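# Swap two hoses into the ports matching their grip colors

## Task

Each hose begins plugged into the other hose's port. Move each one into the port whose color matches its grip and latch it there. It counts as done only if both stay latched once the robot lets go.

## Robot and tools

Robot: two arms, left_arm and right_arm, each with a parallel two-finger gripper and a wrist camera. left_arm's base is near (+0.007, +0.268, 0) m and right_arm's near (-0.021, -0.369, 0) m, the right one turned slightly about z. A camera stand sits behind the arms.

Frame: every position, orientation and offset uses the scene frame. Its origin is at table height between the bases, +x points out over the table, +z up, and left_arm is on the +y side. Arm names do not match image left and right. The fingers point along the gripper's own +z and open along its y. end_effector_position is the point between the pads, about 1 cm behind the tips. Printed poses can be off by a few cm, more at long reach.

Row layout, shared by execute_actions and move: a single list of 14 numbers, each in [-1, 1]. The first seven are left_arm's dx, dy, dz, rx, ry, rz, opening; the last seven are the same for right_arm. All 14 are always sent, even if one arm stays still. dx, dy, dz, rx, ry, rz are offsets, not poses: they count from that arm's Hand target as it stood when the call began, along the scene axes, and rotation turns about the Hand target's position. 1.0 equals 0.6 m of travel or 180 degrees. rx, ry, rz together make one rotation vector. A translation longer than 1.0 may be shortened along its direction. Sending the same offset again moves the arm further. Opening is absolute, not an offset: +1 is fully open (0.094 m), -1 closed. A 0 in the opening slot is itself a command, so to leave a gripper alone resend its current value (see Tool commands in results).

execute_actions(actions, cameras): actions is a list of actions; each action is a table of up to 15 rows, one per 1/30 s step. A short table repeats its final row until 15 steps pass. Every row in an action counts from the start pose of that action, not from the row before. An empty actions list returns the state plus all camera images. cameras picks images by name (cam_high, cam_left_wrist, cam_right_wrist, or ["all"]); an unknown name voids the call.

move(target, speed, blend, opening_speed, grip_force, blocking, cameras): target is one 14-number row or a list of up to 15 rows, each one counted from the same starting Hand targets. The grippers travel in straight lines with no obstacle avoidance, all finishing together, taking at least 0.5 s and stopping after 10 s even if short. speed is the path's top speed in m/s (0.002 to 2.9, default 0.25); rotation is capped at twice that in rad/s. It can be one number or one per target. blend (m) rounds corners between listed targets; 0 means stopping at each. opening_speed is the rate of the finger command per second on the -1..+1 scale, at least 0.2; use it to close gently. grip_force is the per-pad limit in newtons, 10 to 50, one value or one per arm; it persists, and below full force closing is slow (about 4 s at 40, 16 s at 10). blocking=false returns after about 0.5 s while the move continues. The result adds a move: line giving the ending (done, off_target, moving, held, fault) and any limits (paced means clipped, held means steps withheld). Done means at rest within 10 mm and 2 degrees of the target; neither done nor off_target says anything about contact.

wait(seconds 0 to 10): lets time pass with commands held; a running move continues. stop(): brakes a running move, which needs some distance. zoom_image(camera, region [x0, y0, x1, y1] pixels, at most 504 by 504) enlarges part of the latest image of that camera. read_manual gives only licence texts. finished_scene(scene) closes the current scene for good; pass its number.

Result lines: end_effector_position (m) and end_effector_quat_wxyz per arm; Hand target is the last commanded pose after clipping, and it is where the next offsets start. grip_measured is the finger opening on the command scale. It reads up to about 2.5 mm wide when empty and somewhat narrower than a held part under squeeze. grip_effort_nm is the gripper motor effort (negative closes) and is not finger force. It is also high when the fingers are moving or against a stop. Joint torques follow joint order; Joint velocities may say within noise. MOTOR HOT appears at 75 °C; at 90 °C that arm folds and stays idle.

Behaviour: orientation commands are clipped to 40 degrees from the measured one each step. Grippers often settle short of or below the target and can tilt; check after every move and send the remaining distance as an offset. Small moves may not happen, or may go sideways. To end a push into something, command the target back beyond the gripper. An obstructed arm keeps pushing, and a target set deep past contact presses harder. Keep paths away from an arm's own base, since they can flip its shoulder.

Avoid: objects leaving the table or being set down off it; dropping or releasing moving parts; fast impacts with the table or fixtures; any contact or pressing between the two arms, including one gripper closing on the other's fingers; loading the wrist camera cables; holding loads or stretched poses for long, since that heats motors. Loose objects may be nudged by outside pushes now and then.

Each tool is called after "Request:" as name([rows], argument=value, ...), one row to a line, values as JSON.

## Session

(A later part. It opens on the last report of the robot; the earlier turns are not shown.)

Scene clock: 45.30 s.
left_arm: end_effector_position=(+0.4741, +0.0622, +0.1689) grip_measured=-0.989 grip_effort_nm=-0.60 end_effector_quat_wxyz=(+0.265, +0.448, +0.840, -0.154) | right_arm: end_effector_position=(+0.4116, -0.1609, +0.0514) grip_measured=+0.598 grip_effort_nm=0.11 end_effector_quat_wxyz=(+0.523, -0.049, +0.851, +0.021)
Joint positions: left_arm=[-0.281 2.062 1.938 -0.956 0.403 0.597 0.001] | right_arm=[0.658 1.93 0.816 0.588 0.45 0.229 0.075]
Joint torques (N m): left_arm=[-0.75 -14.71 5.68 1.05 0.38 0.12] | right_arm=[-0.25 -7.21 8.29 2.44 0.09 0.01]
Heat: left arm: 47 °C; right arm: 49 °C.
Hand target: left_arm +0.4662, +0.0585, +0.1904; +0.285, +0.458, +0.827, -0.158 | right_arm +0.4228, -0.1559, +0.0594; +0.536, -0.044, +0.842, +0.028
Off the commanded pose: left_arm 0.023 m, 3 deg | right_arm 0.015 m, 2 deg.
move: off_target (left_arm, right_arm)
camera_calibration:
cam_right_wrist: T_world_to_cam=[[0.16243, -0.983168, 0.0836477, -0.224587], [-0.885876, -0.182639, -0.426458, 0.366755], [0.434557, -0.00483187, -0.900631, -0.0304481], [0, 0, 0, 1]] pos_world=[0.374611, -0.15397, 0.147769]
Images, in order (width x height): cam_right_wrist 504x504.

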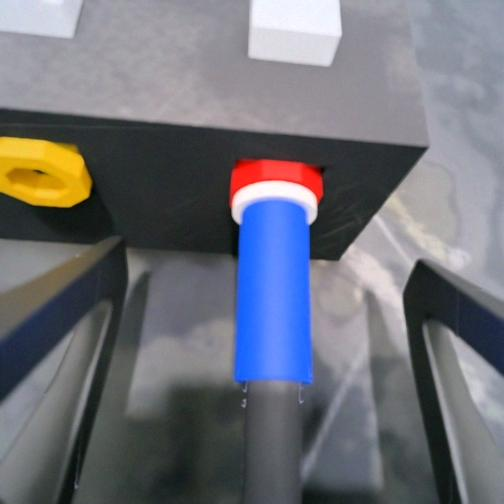

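Request:
move([
  [0,0,0,0,0,0,-1,-0.111,-0.01,0.075,0,0,0,1],
  [0,0,0,0,0,0,-1,-0.111,0.195,0.075,0,0,0,1],
], speed=0.25, blend=0.02, cameras=["all"])

Scene clock: 47.50 s.
left_arm: end_effector_position=(+0.4741, +0.0622, +0.1689) grip_measured=-0.989 grip_effort_nm=-0.60 end_effector_quat_wxyz=(+0.265, +0.448, +0.840, -0.154) | right_arm: end_effector_position=(+0.3487, -0.0444, +0.0972) grip_measured=+0.998 grip_effort_nm=0.11 end_effector_quat_wxyz=(+0.528, -0.059, +0.847, +0.022)
Joint positions: left_arm=[-0.281 2.062 1.938 -0.956 0.403 0.597 0.001] | right_arm=[1.013 1.912 1.065 0.207 0.74 0.437 0.094]
Joint torques (N m): left_arm=[-0.76 -14.69 5.7 1.05 0.38 0.12] | right_arm=[-0.08 -7.91 9.44 2.01 0.37 0.21]
Heat: left arm: 48 °C; right arm: 49 °C.
Hand target: left_arm +0.4662, +0.0585, +0.1904; +0.285, +0.458, +0.827, -0.158 | right_arm +0.3563, -0.0389, +0.1046; +0.537, -0.044, +0.842, +0.028
Off the commanded pose: left_arm 0.023 m, 3 deg | right_arm 0.012 m, 2 deg.
move: off_target (left_arm, right_arm)
camera_calibration:
cam_left_wrist: T_world_to_cam=[[-0.768109, -0.637297, 0.0621392, 0.399559], [-0.636863, 0.770427, 0.0291374, 0.259085], [-0.0664429, -0.0171934, -0.997642, 0.30539], [0, 0, 0, 1]] pos_world=[0.492197, 0.0602825, 0.272292]
cam_right_wrist: T_world_to_cam=[[0.179966, -0.979239, 0.0932914, -0.110459], [-0.876778, -0.202682, -0.436097, 0.348727], [0.445952, -0.00331344, -0.895051, 0.034296], [0, 0, 0, 1]] pos_world=[0.310341, -0.0373713, 0.19308]

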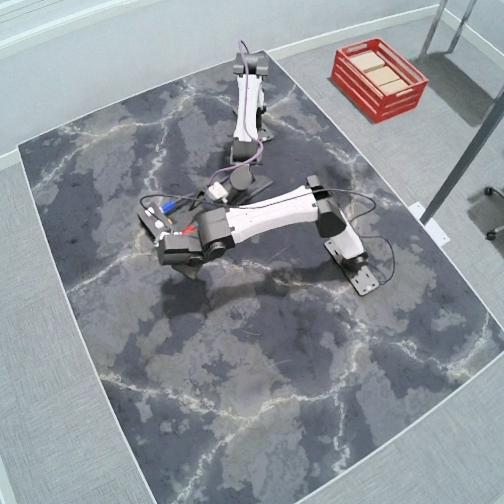

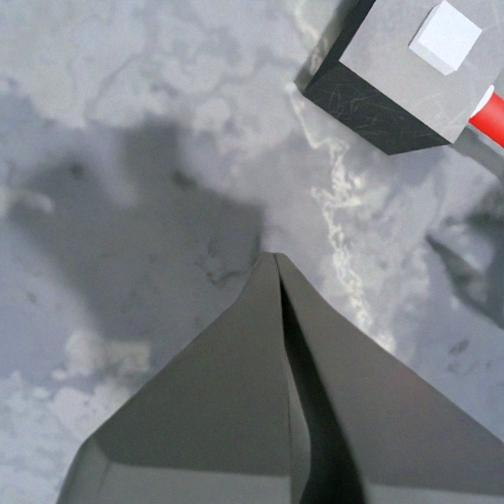

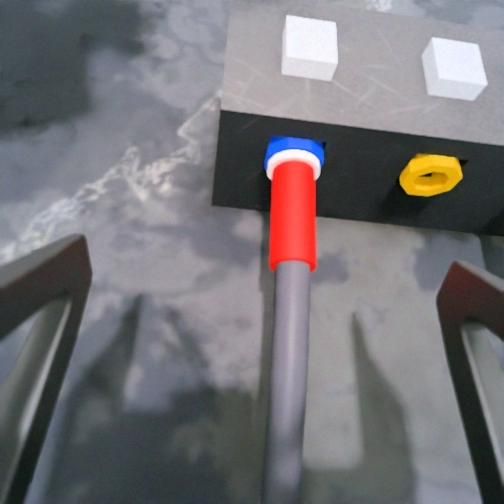

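Request:
move(target=[0,0,0,0,0,0,-1,0.0855,-0.0132,-0.077,0,0,0,1], speed=0.15, cameras=["cam_right_wrist"])

Scene clock: 49.10 s.
left_arm: end_effector_position=(+0.4741, +0.0622, +0.1689) grip_measured=-0.989 grip_effort_nm=-0.60 end_effector_quat_wxyz=(+0.265, +0.448, +0.840, -0.154) | right_arm: end_effector_position=(+0.3994, -0.0583, +0.0505) grip_measured=+0.998 grip_effort_nm=0.11 end_effector_quat_wxyz=(+0.525, -0.048, +0.850, +0.012)
Joint positions: left_arm=[-0.281 2.062 1.938 -0.956 0.403 0.597 0.001] | right_arm=[0.895 2.099 1.116 0.375 0.667 0.374 0.094]
Joint torques (N m): left_arm=[-0.77 -14.69 5.7 1.05 0.38 0.11] | right_arm=[0.25 -8.91 8.8 2.35 0.12 0.02]
Heat: left arm: 48 °C; right arm: 49 °C.
Hand target: left_arm +0.4662, +0.0585, +0.1904; +0.285, +0.458, +0.827, -0.158 | right_arm +0.4076, -0.0469, +0.0583; +0.536, -0.044, +0.842, +0.028
Off the commanded pose: left_arm 0.023 m, 3 deg | right_arm 0.016 m, 2 deg.
move: off_target (left_arm, right_arm)
camera_calibration:
cam_right_wrist: T_world_to_cam=[[0.151227, -0.98374, 0.096879, -0.117848], [-0.885885, -0.178358, -0.428247, 0.374698], [0.438563, -0.0210613, -0.898454, -0.0281607], [0, 0, 0, 1]] pos_world=[0.362112, -0.0496947, 0.146579]
Images, in order (width x height): cam_right_wrist 504x504.

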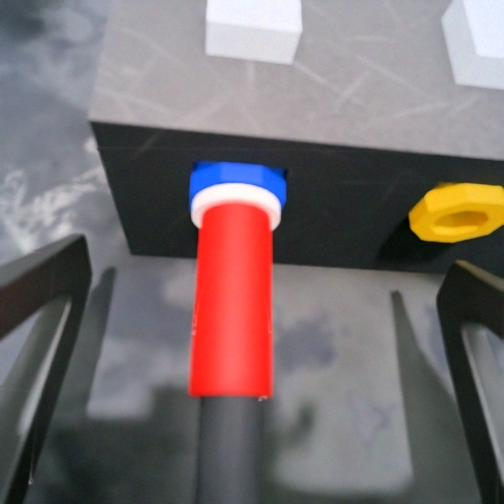

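Request:
move([
  [-0.01,-0.2137,-0.0233,0.0305,0.0141,-0.0779,-1,0.001,0.016,0,0,0,0,1],
  [-0.01,-0.2137,-0.0233,0.0305,0.0141,-0.0779,-1,0.001,0.016,0,0,0,0,-0.75],
], speed=0.2, opening_speed=1.5, cameras=["all"])

Scene clock: 53.03 s.
left_arm: end_effector_position=(+0.4575, -0.0728, +0.1782) grip_measured=-0.989 grip_effort_nm=-0.60 end_effector_quat_wxyz=(+0.233, +0.560, +0.777, -0.169) | right_arm: end_effector_position=(+0.4039, -0.0473, +0.0564) grip_measured=-0.612 grip_effort_nm=-1.04 end_effector_quat_wxyz=(+0.532, -0.046, +0.845, +0.018)
Joint positions: left_arm=[-0.537 2.544 2.834 -1.4 0.369 0.624 0.001] | right_arm=[0.905 2.118 1.159 0.372 0.675 0.373 0.018]
Joint torques (N m): left_arm=[0.2 -10.91 9.07 0.81 0.07 0.11] | right_arm=[0.84 -8.91 8.8 2.12 0.17 0.12]
Heat: left arm: 48 °C; right arm: 50 °C.
Hand target: left_arm +0.4601, -0.0697, +0.1765; +0.223, +0.565, +0.778, -0.162 | right_arm +0.4082, -0.0374, +0.0583; +0.536, -0.044, +0.842, +0.028
Off the commanded pose: left_arm 0.004 m, 1 deg | right_arm 0.011 m, 1 deg.
elbow stopped short (left arm): the move would have taken joint 3 (elbow) straighter than the controller allows.
move: off_target (right_arm)
camera_calibration:
cam_left_wrist: T_world_to_cam=[[-0.90741, -0.418513, 0.0381338, 0.384166], [-0.415503, 0.907061, 0.0678063, 0.254127], [-0.0629676, 0.0456834, -0.996969, 0.314155], [0, 0, 0, 1]] pos_world=[0.473968, -0.0840816, 0.281322]
cam_right_wrist: T_world_to_cam=[[0.152711, -0.984393, 0.0874662, -0.108472], [-0.877921, -0.175767, -0.445377, 0.381033], [0.453799, -0.00877459, -0.891061, -0.0305364], [0, 0, 0, 1]] pos_world=[0.364939, -0.0400745, 0.151981]

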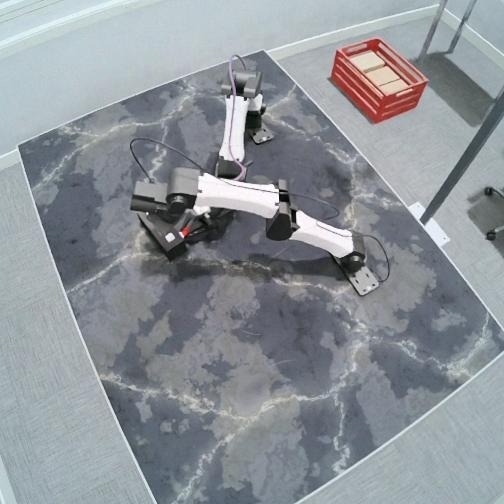

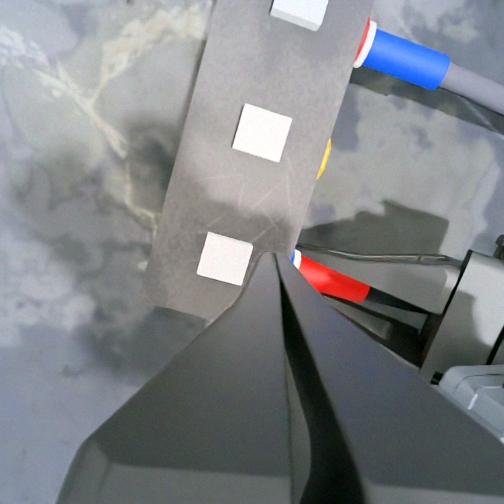

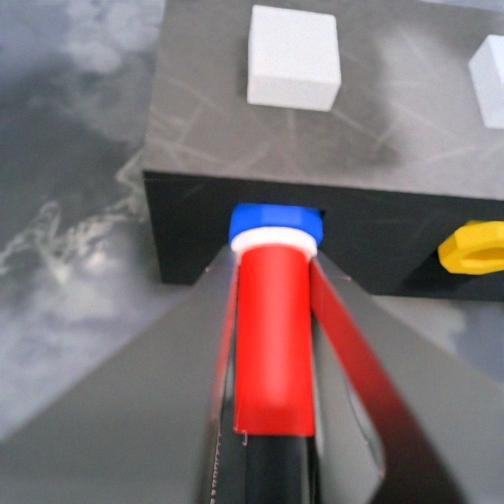

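Request:
move(target=[0.025,0.003,-0.083,0,0,0,-1,0,0,0,0,0,0,-0.75], speed=0.12, cameras=["cam_left_wrist","cam_right_wrist"])

Scene clock: 54.87 s.
left_arm: end_effector_position=(+0.4728, -0.0704, +0.1062) grip_measured=-0.989 grip_effort_nm=-0.60 end_effector_quat_wxyz=(+0.201, +0.562, +0.785, -0.167) | right_arm: end_effector_position=(+0.4039, -0.0473, +0.0564) grip_measured=-0.612 grip_effort_nm=-1.05 end_effector_quat_wxyz=(+0.532, -0.046, +0.845, +0.018)
Joint positions: left_arm=[-0.52 2.544 2.555 -1.194 0.369 0.651 0.001] | right_arm=[0.905 2.118 1.159 0.372 0.675 0.373 0.018]
Joint torques (N m): left_arm=[0.25 -16.72 5.37 0.94 0.15 0.1] | right_arm=[0.62 -8.85 8.87 2.12 0.15 0.12]
Heat: left arm: 49 °C; right arm: 50 °C.
Hand target: left_arm +0.4751, -0.0679, +0.1267; +0.223, +0.565, +0.777, -0.162 | right_arm +0.4082, -0.0374, +0.0583; +0.536, -0.044, +0.842, +0.028
Off the commanded pose: left_arm 0.021 m, 3 deg | right_arm 0.011 m, 1 deg.
move: off_target (left_arm, right_arm)
camera_calibration:
cam_left_wrist: T_world_to_cam=[[-0.907216, -0.415414, 0.0662601, 0.398812], [-0.405422, 0.905446, 0.1257, 0.252081], [-0.112213, 0.0871741, -0.989853, 0.268713], [0, 0, 0, 1]] pos_world=[0.494161, -0.0859989, 0.207874]
cam_right_wrist: T_world_to_cam=[[0.152711, -0.984393, 0.0874662, -0.108472], [-0.877921, -0.175767, -0.445377, 0.381033], [0.453799, -0.00877459, -0.891061, -0.0305364], [0, 0, 0, 1]] pos_world=[0.364939, -0.0400745, 0.151981]
Images, in order (width x height): cam_left_wrist 504x504, cam_right_wrist 504x504.

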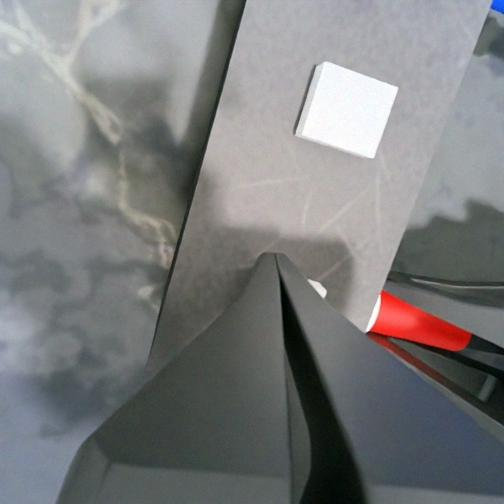

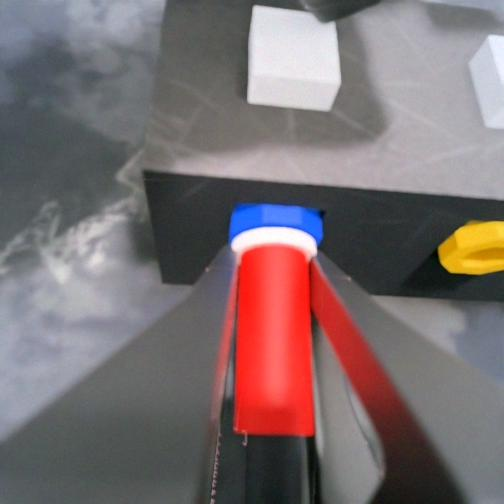

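Request:
move([
  [-0.004,0.011,0.02,0,0,0,-1,0,0,0,0,0,0,-0.75],
  [-0.004,0.011,-0.04,0,0,0,-1,0,0,0,0,0,0,-0.75],
], speed=0.08, cameras=["cam_left_wrist","cam_right_wrist"])

Scene clock: 56.87 s.
left_arm: end_effector_position=(+0.4720, -0.0658, +0.1043) grip_measured=-0.989 grip_effort_nm=-0.60 end_effector_quat_wxyz=(+0.221, +0.563, +0.778, -0.170) | right_arm: end_effector_position=(+0.4039, -0.0473, +0.0564) grip_measured=-0.612 grip_effort_nm=-1.04 end_effector_quat_wxyz=(+0.532, -0.046, +0.845, +0.018)
Joint positions: left_arm=[-0.509 2.436 2.331 -1.039 0.384 0.66 0.001] | right_arm=[0.905 2.118 1.159 0.372 0.675 0.373 0.018]
Joint torques (N m): left_arm=[0.14 -13.81 3.92 1.1 0.04 0.1] | right_arm=[0.75 -8.88 8.81 2.1 0.15 0.14]
Heat: left arm: 49 °C; right arm: 50 °C.
Hand target: left_arm +0.4727, -0.0614, +0.1027; +0.223, +0.565, +0.777, -0.162 | right_arm +0.4082, -0.0374, +0.0583; +0.536, -0.044, +0.842, +0.028
Off the commanded pose: left_arm 0.005 m, 1 deg | right_arm 0.011 m, 1 deg.
move: off_target (right_arm)
camera_calibration:
cam_left_wrist: T_world_to_cam=[[-0.910306, -0.410888, 0.0501374, 0.403687], [-0.40591, 0.90982, 0.0863984, 0.252415], [-0.0811161, 0.0582977, -0.994998, 0.2502], [0, 0, 0, 1]] pos_world=[0.490232, -0.0783683, 0.206901]
cam_right_wrist: T_world_to_cam=[[0.152711, -0.984393, 0.0874662, -0.108472], [-0.877921, -0.175767, -0.445377, 0.381033], [0.453799, -0.00877459, -0.891061, -0.0305364], [0, 0, 0, 1]] pos_world=[0.364939, -0.0400745, 0.151981]
Images, in order (width x height): cam_left_wrist 504x504, cam_right_wrist 504x504.

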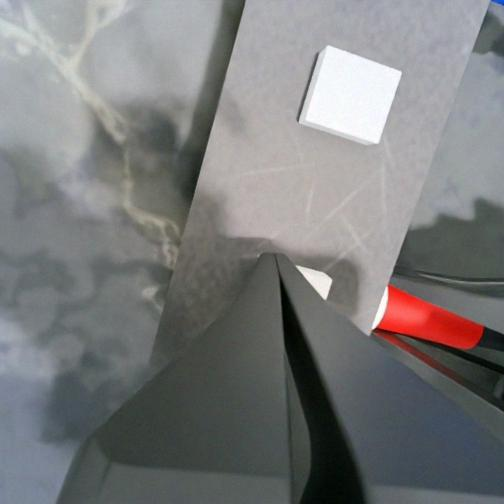

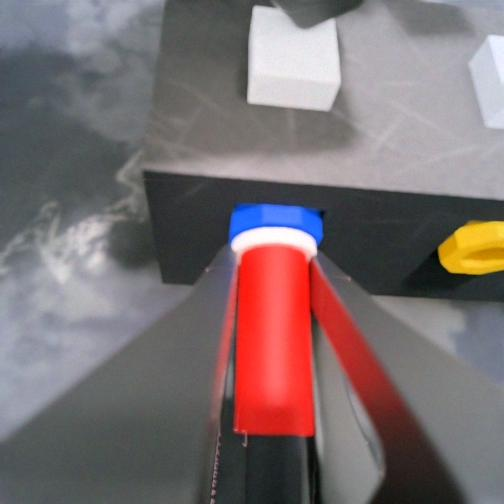

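Request:
zoom_image(camera="cam_right_wrist", region=[200, 0, 400, 200])

Scaled by 2.520 from the camera's 504x504 image, which has a finer 720x720 frame.

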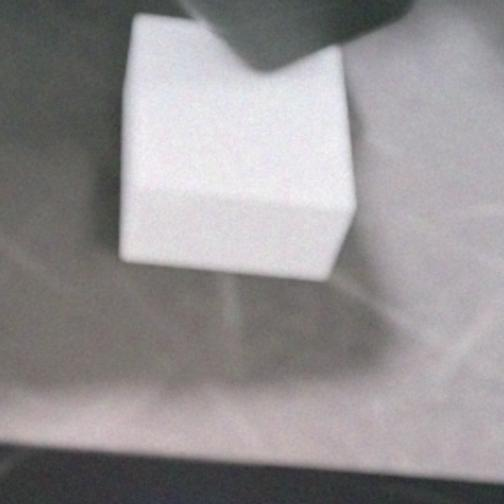

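Request:
move([
  [-0.003,0.003,0.025,0,0,0,-1,0,0,0,0,0,0,-0.75],
  [-0.011,0.007,0.025,0,0,0,-1,0,0,0,0,0,0,-0.75],
  [-0.011,0.007,-0.035,0,0,0,-1,0,0,0,0,0,0,-0.75],
], speed=0.08, cameras=["cam_left_wrist","cam_right_wrist"])

Request:
zoom_image(camera="cam_right_wrist", region=[200, 0, 400, 200])

Scene clock: 58.93 s.
left_arm: end_effector_position=(+0.4708, -0.0645, +0.1049) grip_measured=-0.989 grip_effort_nm=-0.60 end_effector_quat_wxyz=(+0.247, +0.563, +0.770, -0.172) | right_arm: end_effector_position=(+0.4039, -0.0473, +0.0564) grip_measured=-0.612 grip_effort_nm=-1.04 end_effector_quat_wxyz=(+0.532, -0.046, +0.845, +0.018)
Joint positions: left_arm=[-0.504 2.352 2.159 -0.898 0.396 0.66 0.001] | right_arm=[0.905 2.118 1.159 0.372 0.675 0.373 0.018]
Joint torques (N m): left_arm=[-0.17 -10.95 3.07 1.01 -0.06 0.11] | right_arm=[0.73 -8.88 8.83 2.11 0.15 0.11]
Heat: left arm: 49 °C; right arm: 50 °C.
Hand target: left_arm +0.4661, -0.0571, +0.0817; +0.223, +0.565, +0.778, -0.162 | right_arm +0.4082, -0.0374, +0.0583; +0.536, -0.044, +0.842, +0.028
Off the commanded pose: left_arm 0.025 m, 3 deg | right_arm 0.011 m, 1 deg.
move: off_target (left_arm, right_arm)
camera_calibration:
cam_left_wrist: T_world_to_cam=[[-0.91243, -0.408367, 0.0266093, 0.40668], [-0.407359, 0.912545, 0.0363292, 0.25677], [-0.0391178, 0.0223083, -0.998986, 0.229027], [0, 0, 0, 1]] pos_world=[0.484624, -0.0733488, 0.208645]
cam_right_wrist: T_world_to_cam=[[0.152711, -0.984393, 0.0874662, -0.108472], [-0.877921, -0.175767, -0.445377, 0.381033], [0.453799, -0.00877459, -0.891061, -0.0305364], [0, 0, 0, 1]] pos_world=[0.364939, -0.0400745, 0.151981]
Images, in order (width x height): cam_left_wrist 504x504, cam_right_wrist 504x504.

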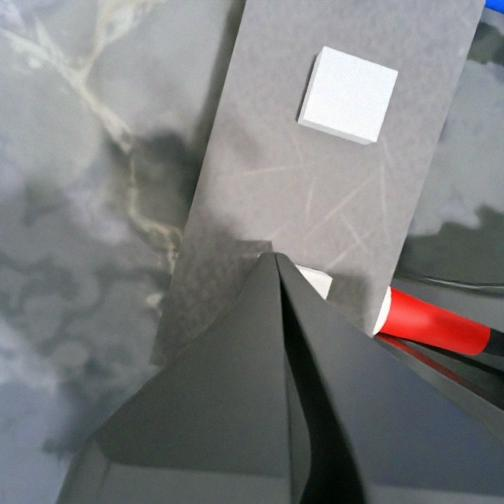

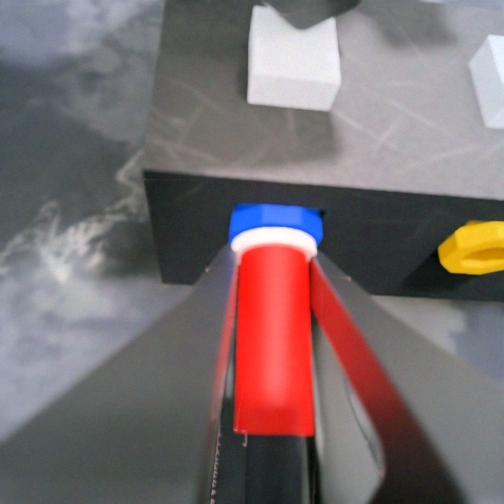

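Scaled by 2.520 from the camera's 504x504 image, which has a finer 720x720 frame.

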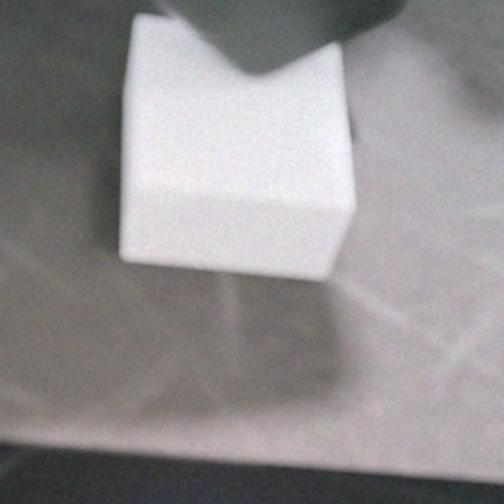

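Request:
move(target=[0,0,-0.06,0,0,0,-1,0,0,0,0,0,0,-0.75], speed=0.08, cameras=["cam_left_wrist","cam_right_wrist"])

Request:
zoom_image(camera="cam_right_wrist", region=[200, 0, 400, 200])

Scene clock: 60.27 s.
left_arm: end_effector_position=(+0.4787, -0.0777, +0.1016) grip_measured=-0.989 grip_effort_nm=-0.60 end_effector_quat_wxyz=(+0.298, +0.568, +0.746, -0.181) | right_arm: end_effector_position=(+0.4039, -0.0473, +0.0564) grip_measured=-0.612 grip_effort_nm=-1.04 end_effector_quat_wxyz=(+0.532, -0.046, +0.845, +0.018)
Joint positions: left_arm=[-0.509 2.317 2.028 -0.694 0.428 0.662 0.001] | right_arm=[0.905 2.118 1.159 0.372 0.675 0.373 0.018]
Joint torques (N m): left_arm=[0.2 -7.57 3.48 0.45 -0.39 0.11] | right_arm=[0.7 -8.83 8.8 2.12 0.14 0.12]
Heat: left arm: 49 °C; right arm: 50 °C.
Hand target: left_arm +0.4661, -0.0572, +0.0457; +0.223, +0.565, +0.777, -0.162 | right_arm +0.4082, -0.0373, +0.0583; +0.536, -0.044, +0.842, +0.028
Off the commanded pose: left_arm 0.061 m, 10 deg | right_arm 0.011 m, 1 deg.
move: off_target (left_arm, right_arm)
camera_calibration:
cam_left_wrist: T_world_to_cam=[[-0.921486, -0.388026, -0.0173019, 0.418979], [-0.38622, 0.920103, -0.065153, 0.272926], [0.0412006, -0.0533552, -0.997725, 0.181831], [0, 0, 0, 1]] pos_world=[0.484001, -0.0788433, 0.206449]
cam_right_wrist: T_world_to_cam=[[0.152711, -0.984393, 0.0874662, -0.108472], [-0.877921, -0.175767, -0.445377, 0.381033], [0.453799, -0.00877459, -0.891061, -0.0305364], [0, 0, 0, 1]] pos_world=[0.364939, -0.0400745, 0.151981]
Images, in order (width x height): cam_left_wrist 504x504, cam_right_wrist 504x504.

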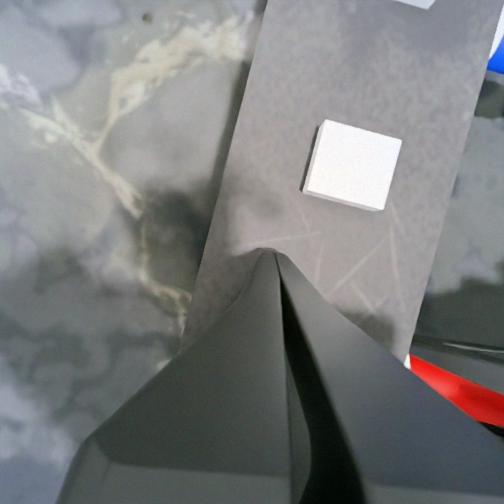

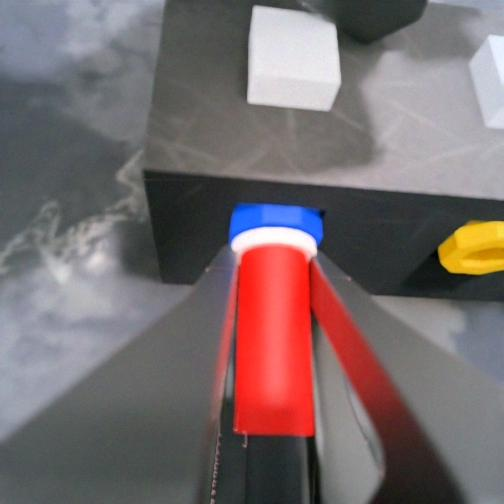

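Scaled by 2.520 from the camera's 504x504 image, which has a finer 720x720 frame.

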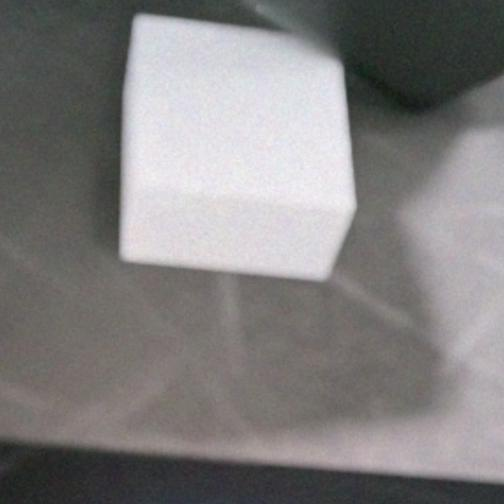

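Request:
move(target=[0,0,0.1,0,0,0,-1,-0.05,-0.005,0,0,0,0,-0.75], speed=0.08, cameras=["cam_left_wrist","cam_right_wrist"])

Scene clock: 61.97 s.
left_arm: end_effector_position=(+0.4617, -0.0594, +0.1058) grip_measured=-0.989 grip_effort_nm=-0.60 end_effector_quat_wxyz=(+0.225, +0.564, +0.777, -0.168) | right_arm: end_effector_position=(+0.4023, -0.0473, +0.0562) grip_measured=-0.612 grip_effort_nm=-1.05 end_effector_quat_wxyz=(+0.540, -0.035, +0.840, +0.032)
Joint positions: left_arm=[-0.509 2.351 2.184 -0.971 0.38 0.662 0.001] | right_arm=[0.907 2.118 1.132 0.427 0.674 0.39 0.018]
Joint torques (N m): left_arm=[0.23 -10.56 10.19 0.74 0.08 0.07] | right_arm=[4.72 -13.5 2.85 1.71 0.6 0.27]
Heat: left arm: 49 °C; right arm: 49 °C.
Hand target: left_arm +0.4661, -0.0571, +0.1057; +0.223, +0.565, +0.777, -0.162 | right_arm +0.3783, -0.0402, +0.0585; +0.537, -0.044, +0.842, +0.028
Off the commanded pose: left_arm 0.005 m, 1 deg | right_arm 0.025 m, 1 deg.
move: off_target (right_arm)
camera_calibration:
cam_left_wrist: T_world_to_cam=[[-0.910628, -0.411006, 0.0427901, 0.39773], [-0.406743, 0.909792, 0.0826891, 0.243077], [-0.0729158, 0.0578944, -0.995656, 0.246803], [0, 0, 0, 1]] pos_world=[0.47905, -0.0719689, 0.208613]
cam_right_wrist: T_world_to_cam=[[0.147132, -0.987627, 0.0542632, -0.104226], [-0.871027, -0.155366, -0.466019, 0.378916], [0.468683, 0.0213013, -0.883109, -0.0349525], [0, 0, 0, 1]] pos_world=[0.361762, -0.0433218, 0.15137]
Images, in order (width x height): cam_left_wrist 504x504, cam_right_wrist 504x504.

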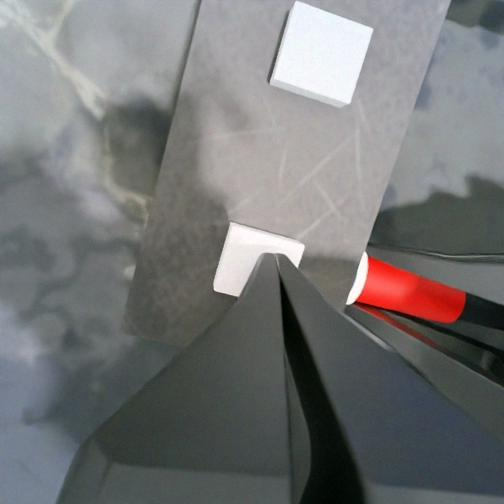

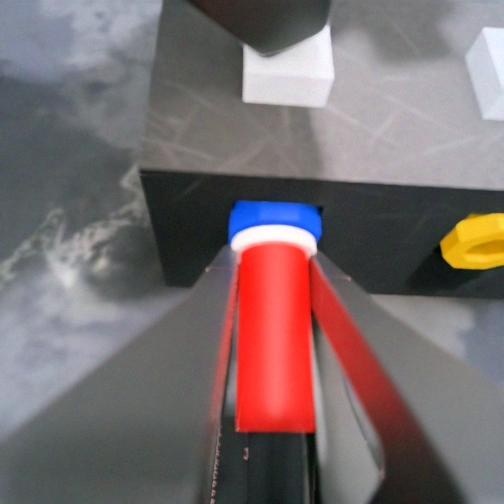

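Request:
move([
  [0.0067,-0.0108,0.02,0,0,0,-1,0,0,0,0,0,0,-0.75],
  [0.0067,-0.0108,-0.0167,0,0,0,-1,0,0,0,0,0,0,-0.75],
  [0,0.0108,-0.0667,0,0,0,-1,0,0,0,0,0,0,-0.75],
], speed=0.08, blend=[0,0.01,0], cameras=["cam_left_wrist","cam_right_wrist"])

Request:
zoom_image(camera="cam_right_wrist", region=[200, 0, 400, 200])

Scene clock: 64.97 s.
left_arm: end_effector_position=(+0.4696, -0.0639, +0.1048) grip_measured=-0.989 grip_effort_nm=-0.60 end_effector_quat_wxyz=(+0.263, +0.565, +0.760, -0.184) | right_arm: end_effector_position=(+0.4023, -0.0473, +0.0562) grip_measured=-0.612 grip_effort_nm=-1.05 end_effector_quat_wxyz=(+0.540, -0.034, +0.840, +0.032)
Joint positions: left_arm=[-0.495 2.315 2.074 -0.82 0.431 0.671 0.001] | right_arm=[0.907 2.118 1.132 0.427 0.674 0.392 0.018]
Joint torques (N m): left_arm=[-0.01 -8.94 2.89 0.93 -0.36 0.13] | right_arm=[4.74 -13.44 2.86 1.71 0.59 0.26]
Heat: left arm: 49 °C; right arm: 49 °C.
Hand target: left_arm +0.4661, -0.0507, +0.0657; +0.223, +0.565, +0.778, -0.162 | right_arm +0.3783, -0.0402, +0.0584; +0.537, -0.044, +0.842, +0.028
Off the commanded pose: left_arm 0.041 m, 6 deg | right_arm 0.025 m, 1 deg.
move: off_target (left_arm, right_arm)
camera_calibration:
cam_left_wrist: T_world_to_cam=[[-0.919031, -0.393296, 0.0264761, 0.409919], [-0.393564, 0.91928, -0.00559212, 0.254085], [-0.0221396, -0.0155594, -0.999634, 0.218568], [0, 0, 0, 1]] pos_world=[0.481566, -0.068955, 0.209056]
cam_right_wrist: T_world_to_cam=[[0.146369, -0.987837, 0.0524847, -0.103787], [-0.871262, -0.153859, -0.46608, 0.379059], [0.468486, 0.0224916, -0.883184, -0.0348166], [0, 0, 0, 1]] pos_world=[0.361762, -0.0434195, 0.151369]
Images, in order (width x height): cam_left_wrist 504x504, cam_right_wrist 504x504.

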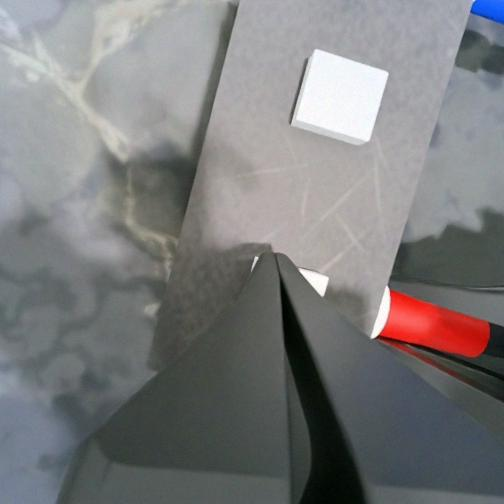

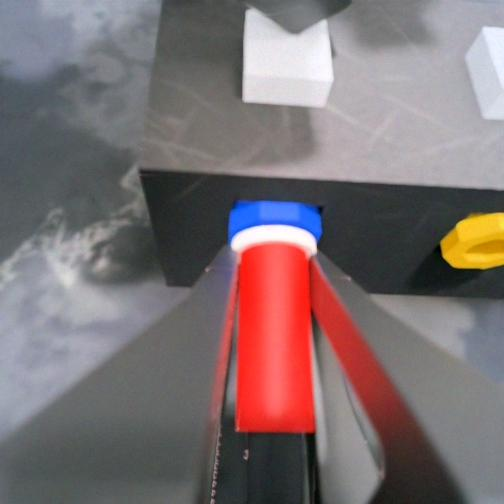

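Scaled by 2.520 from the camera's 504x504 image, which has a finer 720x720 frame.

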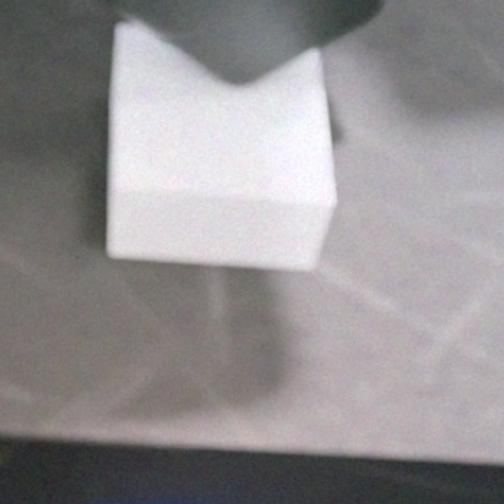

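Request:
move(target=[-0.008,0.025,-0.065,0,0,0,-1,0,0,0,0,0,0,-0.75], speed=0.08, cameras=["cam_right_wrist"])

Request:
zoom_image(camera="cam_right_wrist", region=[200, 0, 400, 200])

Scene clock: 66.33 s.
left_arm: end_effector_position=(+0.4705, -0.0621, +0.1055) grip_measured=-0.989 grip_effort_nm=-0.60 end_effector_quat_wxyz=(+0.313, +0.573, +0.731, -0.198) | right_arm: end_effector_position=(+0.4023, -0.0473, +0.0562) grip_measured=-0.612 grip_effort_nm=-1.05 end_effector_quat_wxyz=(+0.540, -0.034, +0.840, +0.032)
Joint positions: left_arm=[-0.475 2.235 1.881 -0.611 0.491 0.7 0.001] | right_arm=[0.907 2.118 1.132 0.427 0.674 0.392 0.018]
Joint torques (N m): left_arm=[0.27 -5.03 1.4 0.57 -0.86 0.12] | right_arm=[4.79 -13.49 2.85 1.72 0.6 0.27]
Heat: left arm: 49 °C; right arm: 48 °C.
Hand target: left_arm +0.4614, -0.0356, +0.0268; +0.223, +0.565, +0.777, -0.162 | right_arm +0.3783, -0.0402, +0.0584; +0.537, -0.044, +0.842, +0.028
Off the commanded pose: left_arm 0.084 m, 12 deg | right_arm 0.025 m, 1 deg.
move: off_target (left_arm, right_arm)
camera_calibration:
cam_right_wrist: T_world_to_cam=[[0.146369, -0.987837, 0.0524847, -0.103787], [-0.871262, -0.153859, -0.46608, 0.379059], [0.468486, 0.0224916, -0.883184, -0.0348166], [0, 0, 0, 1]] pos_world=[0.361762, -0.0434195, 0.151369]
Images, in order (width x height): cam_right_wrist 504x504.

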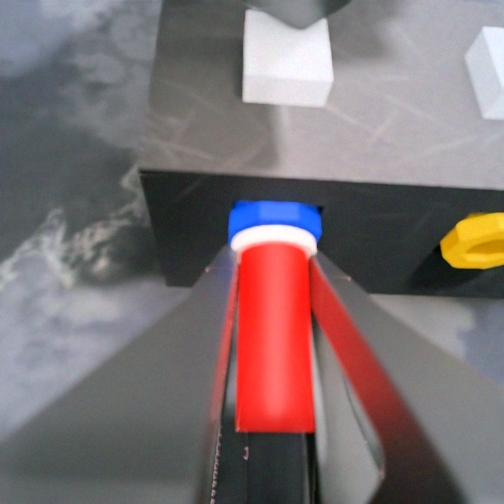

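Scaled by 2.520 from the camera's 504x504 image, which has a finer 720x720 frame.

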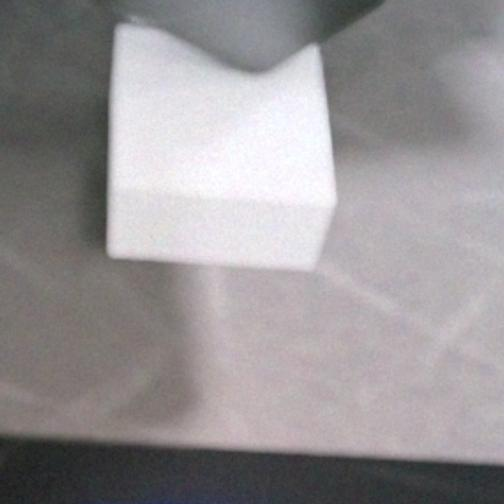

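Request:
zoom_image(camera="cam_right_wrist", region=[404, 180, 504, 300])

Request:
zoom_image(camera="cam_right_wrist", region=[210, 180, 340, 280])

Scaled by 4.200 from the camera's 504x504 image, which has a finer 720x720 frame.

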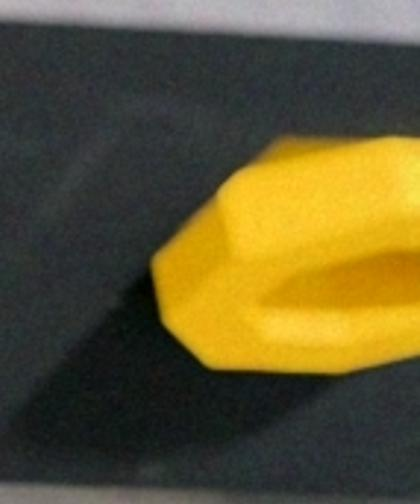

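Scaled by 3.877 from the camera's 504x504 image, which has a finer 720x720 frame.

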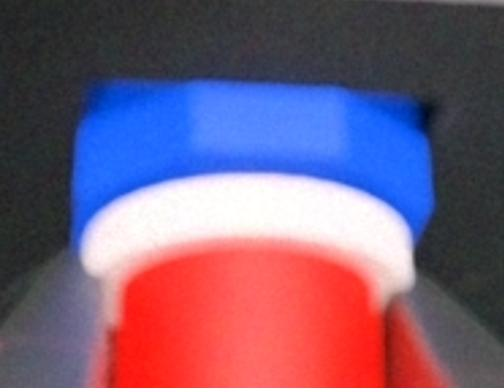

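Request:
move(target=[0,0,0,0,0,0,-1,0.052,0.005,0,0,0,0,-0.75], speed=0.08, cameras=["cam_right_wrist"])

Request:
zoom_image(camera="cam_right_wrist", region=[200, 0, 400, 200])

Scene clock: 69.07 s.
left_arm: end_effector_position=(+0.4705, -0.0621, +0.1055) grip_measured=-0.989 grip_effort_nm=-0.60 end_effector_quat_wxyz=(+0.313, +0.573, +0.731, -0.198) | right_arm: end_effector_position=(+0.4037, -0.0475, +0.0562) grip_measured=-0.612 grip_effort_nm=-1.05 end_effector_quat_wxyz=(+0.532, -0.041, +0.845, +0.020)
Joint positions: left_arm=[-0.475 2.235 1.881 -0.611 0.491 0.7 0.001] | right_arm=[0.905 2.118 1.158 0.373 0.676 0.385 0.018]
Joint torques (N m): left_arm=[0.25 -5.04 1.37 0.57 -0.85 0.12] | right_arm=[0.46 -8.66 9.18 2.12 0.11 0]
Heat: left arm: 48 °C; right arm: 48 °C.
Hand target: left_arm +0.4614, -0.0356, +0.0267; +0.223, +0.565, +0.778, -0.162 | right_arm +0.4094, -0.0373, +0.0584; +0.536, -0.044, +0.842, +0.028
Off the commanded pose: left_arm 0.084 m, 12 deg | right_arm 0.012 m, 1 deg.
move: off_target (left_arm, right_arm)
camera_calibration:
cam_right_wrist: T_world_to_cam=[[0.147273, -0.986015, 0.0780069, -0.10596], [-0.879152, -0.166633, -0.446459, 0.381681], [0.453214, -0.00282831, -0.891397, -0.0301722], [0, 0, 0, 1]] pos_world=[0.364835, -0.0409631, 0.151775]
Images, in order (width x height): cam_right_wrist 504x504.

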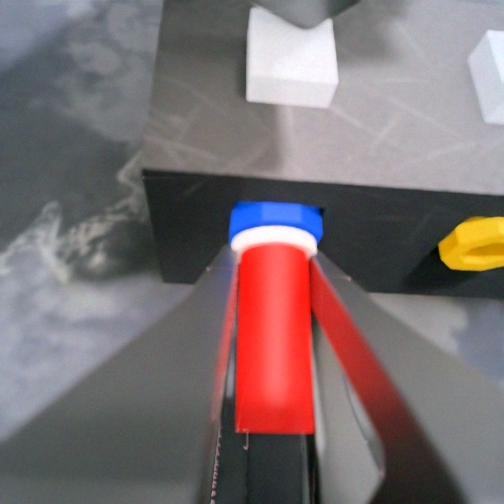

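Scaled by 2.520 from the camera's 504x504 image, which has a finer 720x720 frame.

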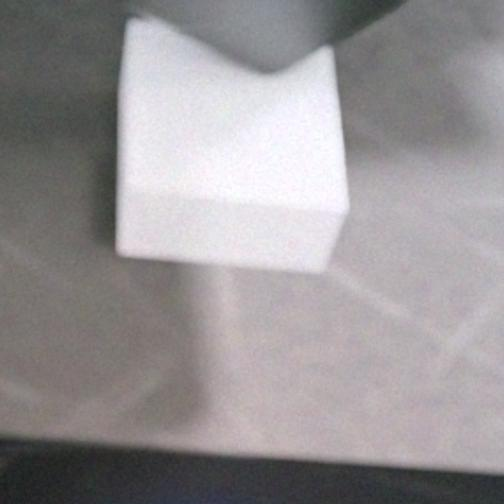

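Request:
move(target=[-0.008,0.03,-0.065,0,0,0,-1,0,0,0,0,0,0,-0.75], speed=0.08, cameras=["cam_right_wrist","cam_left_wrist"])

Request:
zoom_image(camera="cam_right_wrist", region=[200, 0, 400, 200])

Scene clock: 70.60 s.
left_arm: end_effector_position=(+0.4691, -0.0586, +0.1027) grip_measured=-0.989 grip_effort_nm=-0.60 end_effector_quat_wxyz=(+0.361, +0.584, +0.695, -0.213) | right_arm: end_effector_position=(+0.3992, -0.0498, +0.0547) grip_measured=-0.612 grip_effort_nm=-1.05 end_effector_quat_wxyz=(+0.533, -0.042, +0.845, +0.002)
Joint positions: left_arm=[-0.45 2.179 1.707 -0.404 0.566 0.737 0.001] | right_arm=[0.919 2.118 1.158 0.35 0.715 0.384 0.018]
Joint torques (N m): left_arm=[0.77 -2.18 0.06 0.08 -1.44 0.15] | right_arm=[-0.7 -8.92 8.95 2.34 -0.27 -0.03]
Heat: left arm: 48 °C; right arm: 49 °C.
Hand target: left_arm +0.4565, -0.0175, -0.0124; +0.222, +0.565, +0.778, -0.162 | right_arm +0.4094, -0.0373, +0.0583; +0.536, -0.044, +0.842, +0.028
Off the commanded pose: left_arm 0.123 m, 20 deg | right_arm 0.017 m, 3 deg.
move: off_target (left_arm, right_arm)
camera_calibration:
cam_left_wrist: T_world_to_cam=[[-0.945168, -0.321044, -0.0599024, 0.43692], [-0.301559, 0.928352, -0.217312, 0.228174], [0.125377, -0.187332, -0.974262, 0.134619], [0, 0, 0, 1]] pos_world=[0.464893, -0.0463368, 0.206911]
cam_right_wrist: T_world_to_cam=[[0.129132, -0.985557, 0.109555, -0.101911], [-0.881285, -0.164709, -0.442954, 0.377439], [0.454601, -0.0393495, -0.889826, -0.0317563], [0, 0, 0, 1]] pos_world=[0.360227, -0.0395208, 0.150095]
Images, in order (width x height): cam_left_wrist 504x504, cam_right_wrist 504x504.

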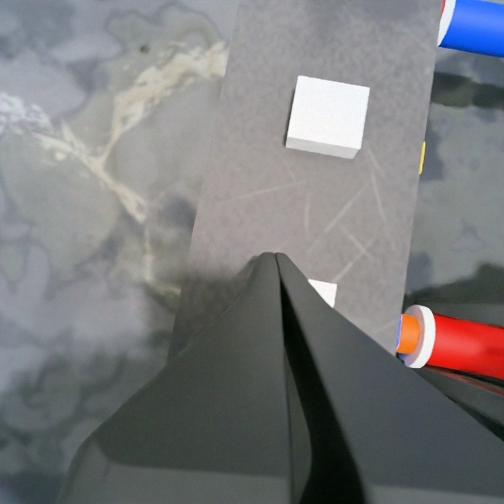

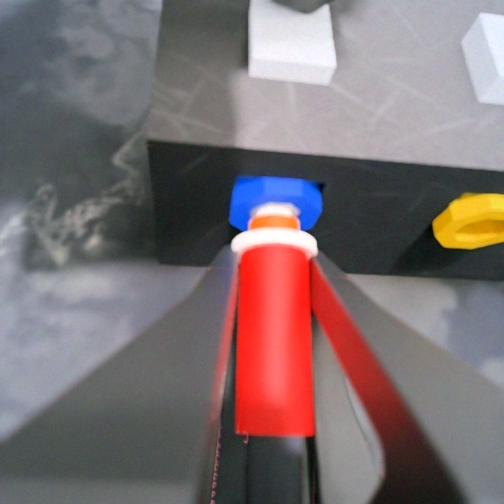

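Scaled by 2.520 from the camera's 504x504 image, which has a finer 720x720 frame.

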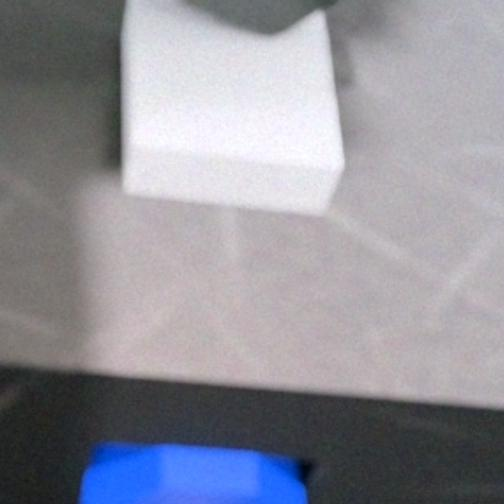

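Request:
move([
  [0,0,0,0,0,0,-1,-0.1,-0.012,0.005,0,0,0,-0.75],
  [0.0142,-0.0708,0.2706,0,0,0,-1,-0.1,-0.012,0.005,0,0,0,-0.75],
], speed=0.12, cameras=["all"])

Scene clock: 74.17 s.
left_arm: end_effector_position=(+0.4648, -0.0583, +0.1508) grip_measured=-0.989 grip_effort_nm=-0.60 end_effector_quat_wxyz=(+0.227, +0.567, +0.775, -0.165) | right_arm: end_effector_position=(+0.3489, -0.0425, +0.0410) grip_measured=-0.612 grip_effort_nm=-1.04 end_effector_quat_wxyz=(+0.523, -0.063, +0.850, +0.015)
Joint positions: left_arm=[-0.505 2.42 2.488 -1.203 0.377 0.674 0.001] | right_arm=[1.016 2.062 1.022 0.376 0.744 0.442 0.018]
Joint torques (N m): left_arm=[-0.72 -10.71 9.8 0.77 0.08 -0.15] | right_arm=[0.14 -13.87 4.44 2.04 0.39 0.22]
Heat: left arm: 48 °C; right arm: 49 °C.
Hand target: left_arm +0.4650, -0.0601, +0.1502; +0.223, +0.565, +0.778, -0.162 | right_arm +0.3495, -0.0446, +0.0613; +0.536, -0.044, +0.842, +0.028
Off the commanded pose: left_arm 0.002 m, 1 deg | right_arm 0.020 m, 3 deg.
move: off_target (right_arm)
camera_calibration:
cam_left_wrist: T_world_to_cam=[[-0.913291, -0.406036, 0.0321627, 0.40213], [-0.402517, 0.911805, 0.0811908, 0.238076], [-0.0622926, 0.0612048, -0.99618, 0.287089], [0, 0, 0, 1]] pos_world=[0.480975, -0.0713706, 0.253729]
cam_right_wrist: T_world_to_cam=[[0.178678, -0.977972, 0.107908, -0.103544], [-0.882177, -0.207804, -0.422588, 0.325901], [0.435703, -0.0196866, -0.899875, -0.0131249], [0, 0, 0, 1]] pos_world=[0.311722, -0.0337985, 0.137084]

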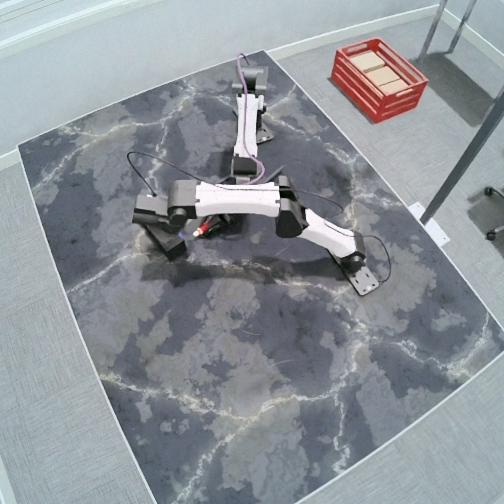

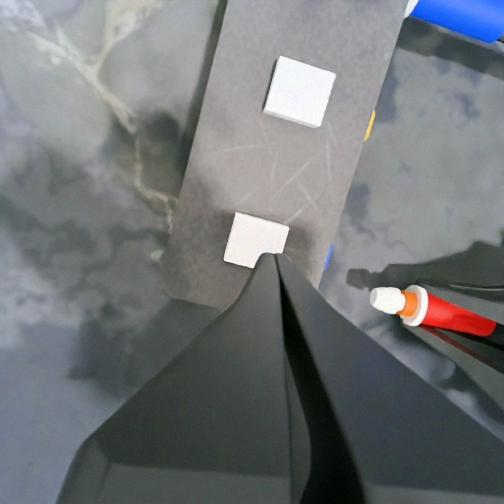

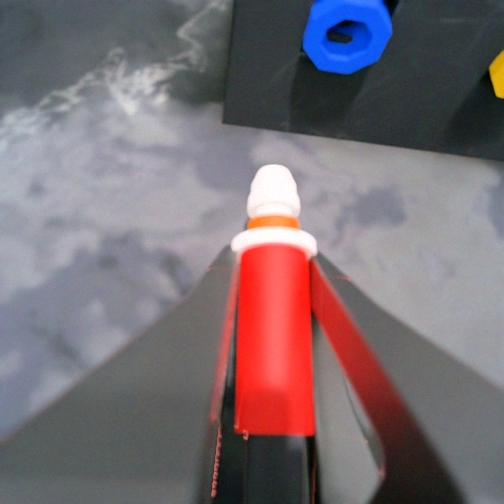

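Request:
move([
  [0,0.08,0.05,0,0,0,-1,-0.02,0,0.16,0,0,0,-0.75],
  [-0.1,0.3667,0.0667,0,0,0,-1,-0.02,-0.35,0.16,0,0,0,-0.75],
  [-0.1,0.3667,0.0667,0,0,0,-1,-0.02,-0.35,0.02,0,0,0,-0.75],
], speed=0.25, blend=[0.03,0.03,0], cameras=["all"])

Scene clock: 77.73 s.
left_arm: end_effector_position=(+0.4165, +0.1629, +0.1746) grip_measured=-0.989 grip_effort_nm=-0.60 end_effector_quat_wxyz=(+0.213, +0.559, +0.786, -0.158) | right_arm: end_effector_position=(+0.3366, -0.2544, +0.0737) grip_measured=-0.612 grip_effort_nm=-1.05 end_effector_quat_wxyz=(+0.532, -0.041, +0.846, +0.026)
Joint positions: left_arm=[-0.054 1.948 1.857 -1.269 0.497 1.129 0.001] | right_arm=[0.509 1.484 0.369 0.641 0.323 0.162 0.018]
Joint torques (N m): left_arm=[-0.35 -13 5.19 0.3 0.47 0.12] | right_arm=[-0.1 -3.96 4.81 2.64 -0.01 -0.03]
Heat: left arm: 48 °C; right arm: 50 °C.
Hand target: left_arm +0.4050, +0.1600, +0.1902; +0.223, +0.565, +0.778, -0.162 | right_arm +0.3375, -0.2545, +0.0734; +0.537, -0.044, +0.842, +0.028
Off the commanded pose: left_arm 0.020 m, 2 deg | right_arm 0.001 m, 1 deg.
move: off_target (left_arm)
camera_calibration:
cam_left_wrist: T_world_to_cam=[[-0.902688, -0.428308, 0.0413086, 0.444702], [-0.421573, 0.899536, 0.114499, 0.0191207], [-0.0861996, 0.0859427, -0.992564, 0.299599], [0, 0, 0, 1]] pos_world=[0.435313, 0.147521, 0.276812]
cam_right_wrist: T_world_to_cam=[[0.153938, -0.985737, 0.0680128, -0.302867], [-0.878805, -0.168054, -0.44661, 0.295574], [0.45167, 0.00898029, -0.89214, 0.0189029], [0, 0, 0, 1]] pos_world=[0.297836, -0.249044, 0.169469]

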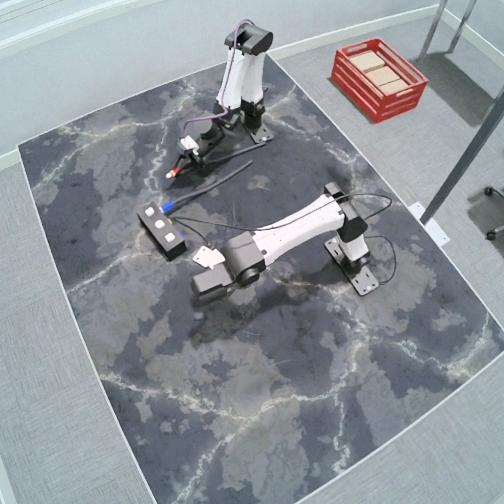

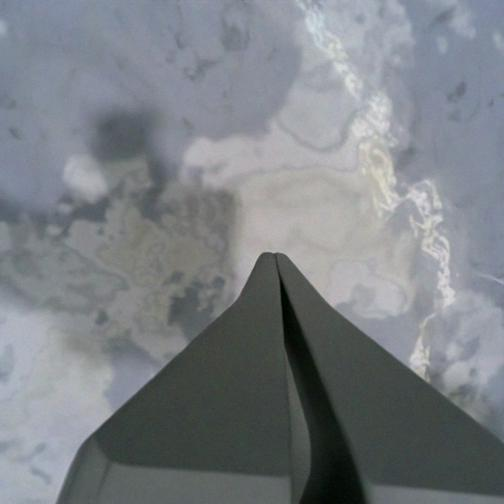

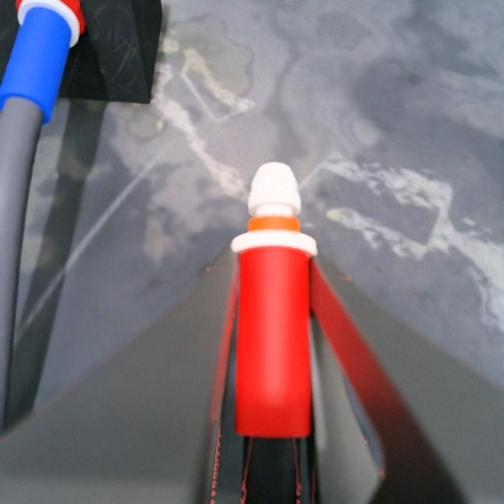

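Request:
move(target=[0,0,0,0,0,0,-1,0,0,-0.088,0,0,0,-0.75], speed=0.1, cameras=["cam_right_wrist"])

Scene clock: 79.07 s.
left_arm: end_effector_position=(+0.4165, +0.1629, +0.1746) grip_measured=-0.989 grip_effort_nm=-0.61 end_effector_quat_wxyz=(+0.213, +0.559, +0.786, -0.158) | right_arm: end_effector_position=(+0.3391, -0.2532, +0.0245) grip_measured=-0.612 grip_effort_nm=-1.04 end_effector_quat_wxyz=(+0.538, -0.040, +0.842, +0.029)
Joint positions: left_arm=[-0.054 1.948 1.857 -1.269 0.497 1.129 0.001] | right_arm=[0.509 1.807 0.311 1.037 0.323 0.16 0.018]
Joint torques (N m): left_arm=[-0.35 -12.98 5.19 0.3 0.47 0.13] | right_arm=[-0.18 -4.46 2.85 2.57 -0.02 -0.01]
Heat: left arm: 48 °C; right arm: 49 °C.
Hand target: left_arm +0.4050, +0.1600, +0.1902; +0.223, +0.565, +0.778, -0.162 | right_arm +0.3375, -0.2545, +0.0205; +0.536, -0.044, +0.842, +0.028
Off the commanded pose: left_arm 0.020 m, 2 deg | right_arm 0.004 m, 0 deg.
move: off_target (left_arm)
camera_calibration:
cam_right_wrist: T_world_to_cam=[[0.153788, -0.985958, 0.065085, -0.298614], [-0.872203, -0.166408, -0.459967, 0.274473], [0.464339, 0.0139701, -0.885548, -0.0293717], [0, 0, 0, 1]] pos_world=[0.298958, -0.248336, 0.119674]
Images, in order (width x height): cam_right_wrist 504x504.

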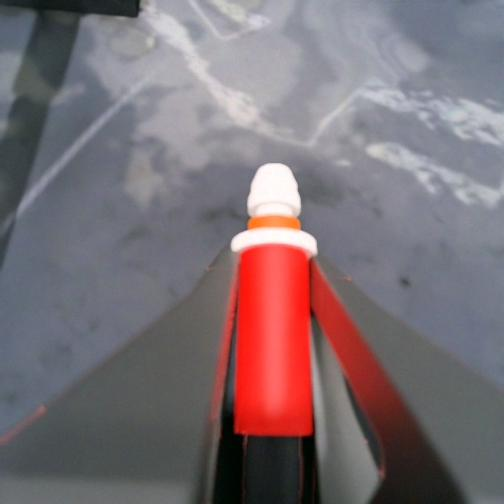

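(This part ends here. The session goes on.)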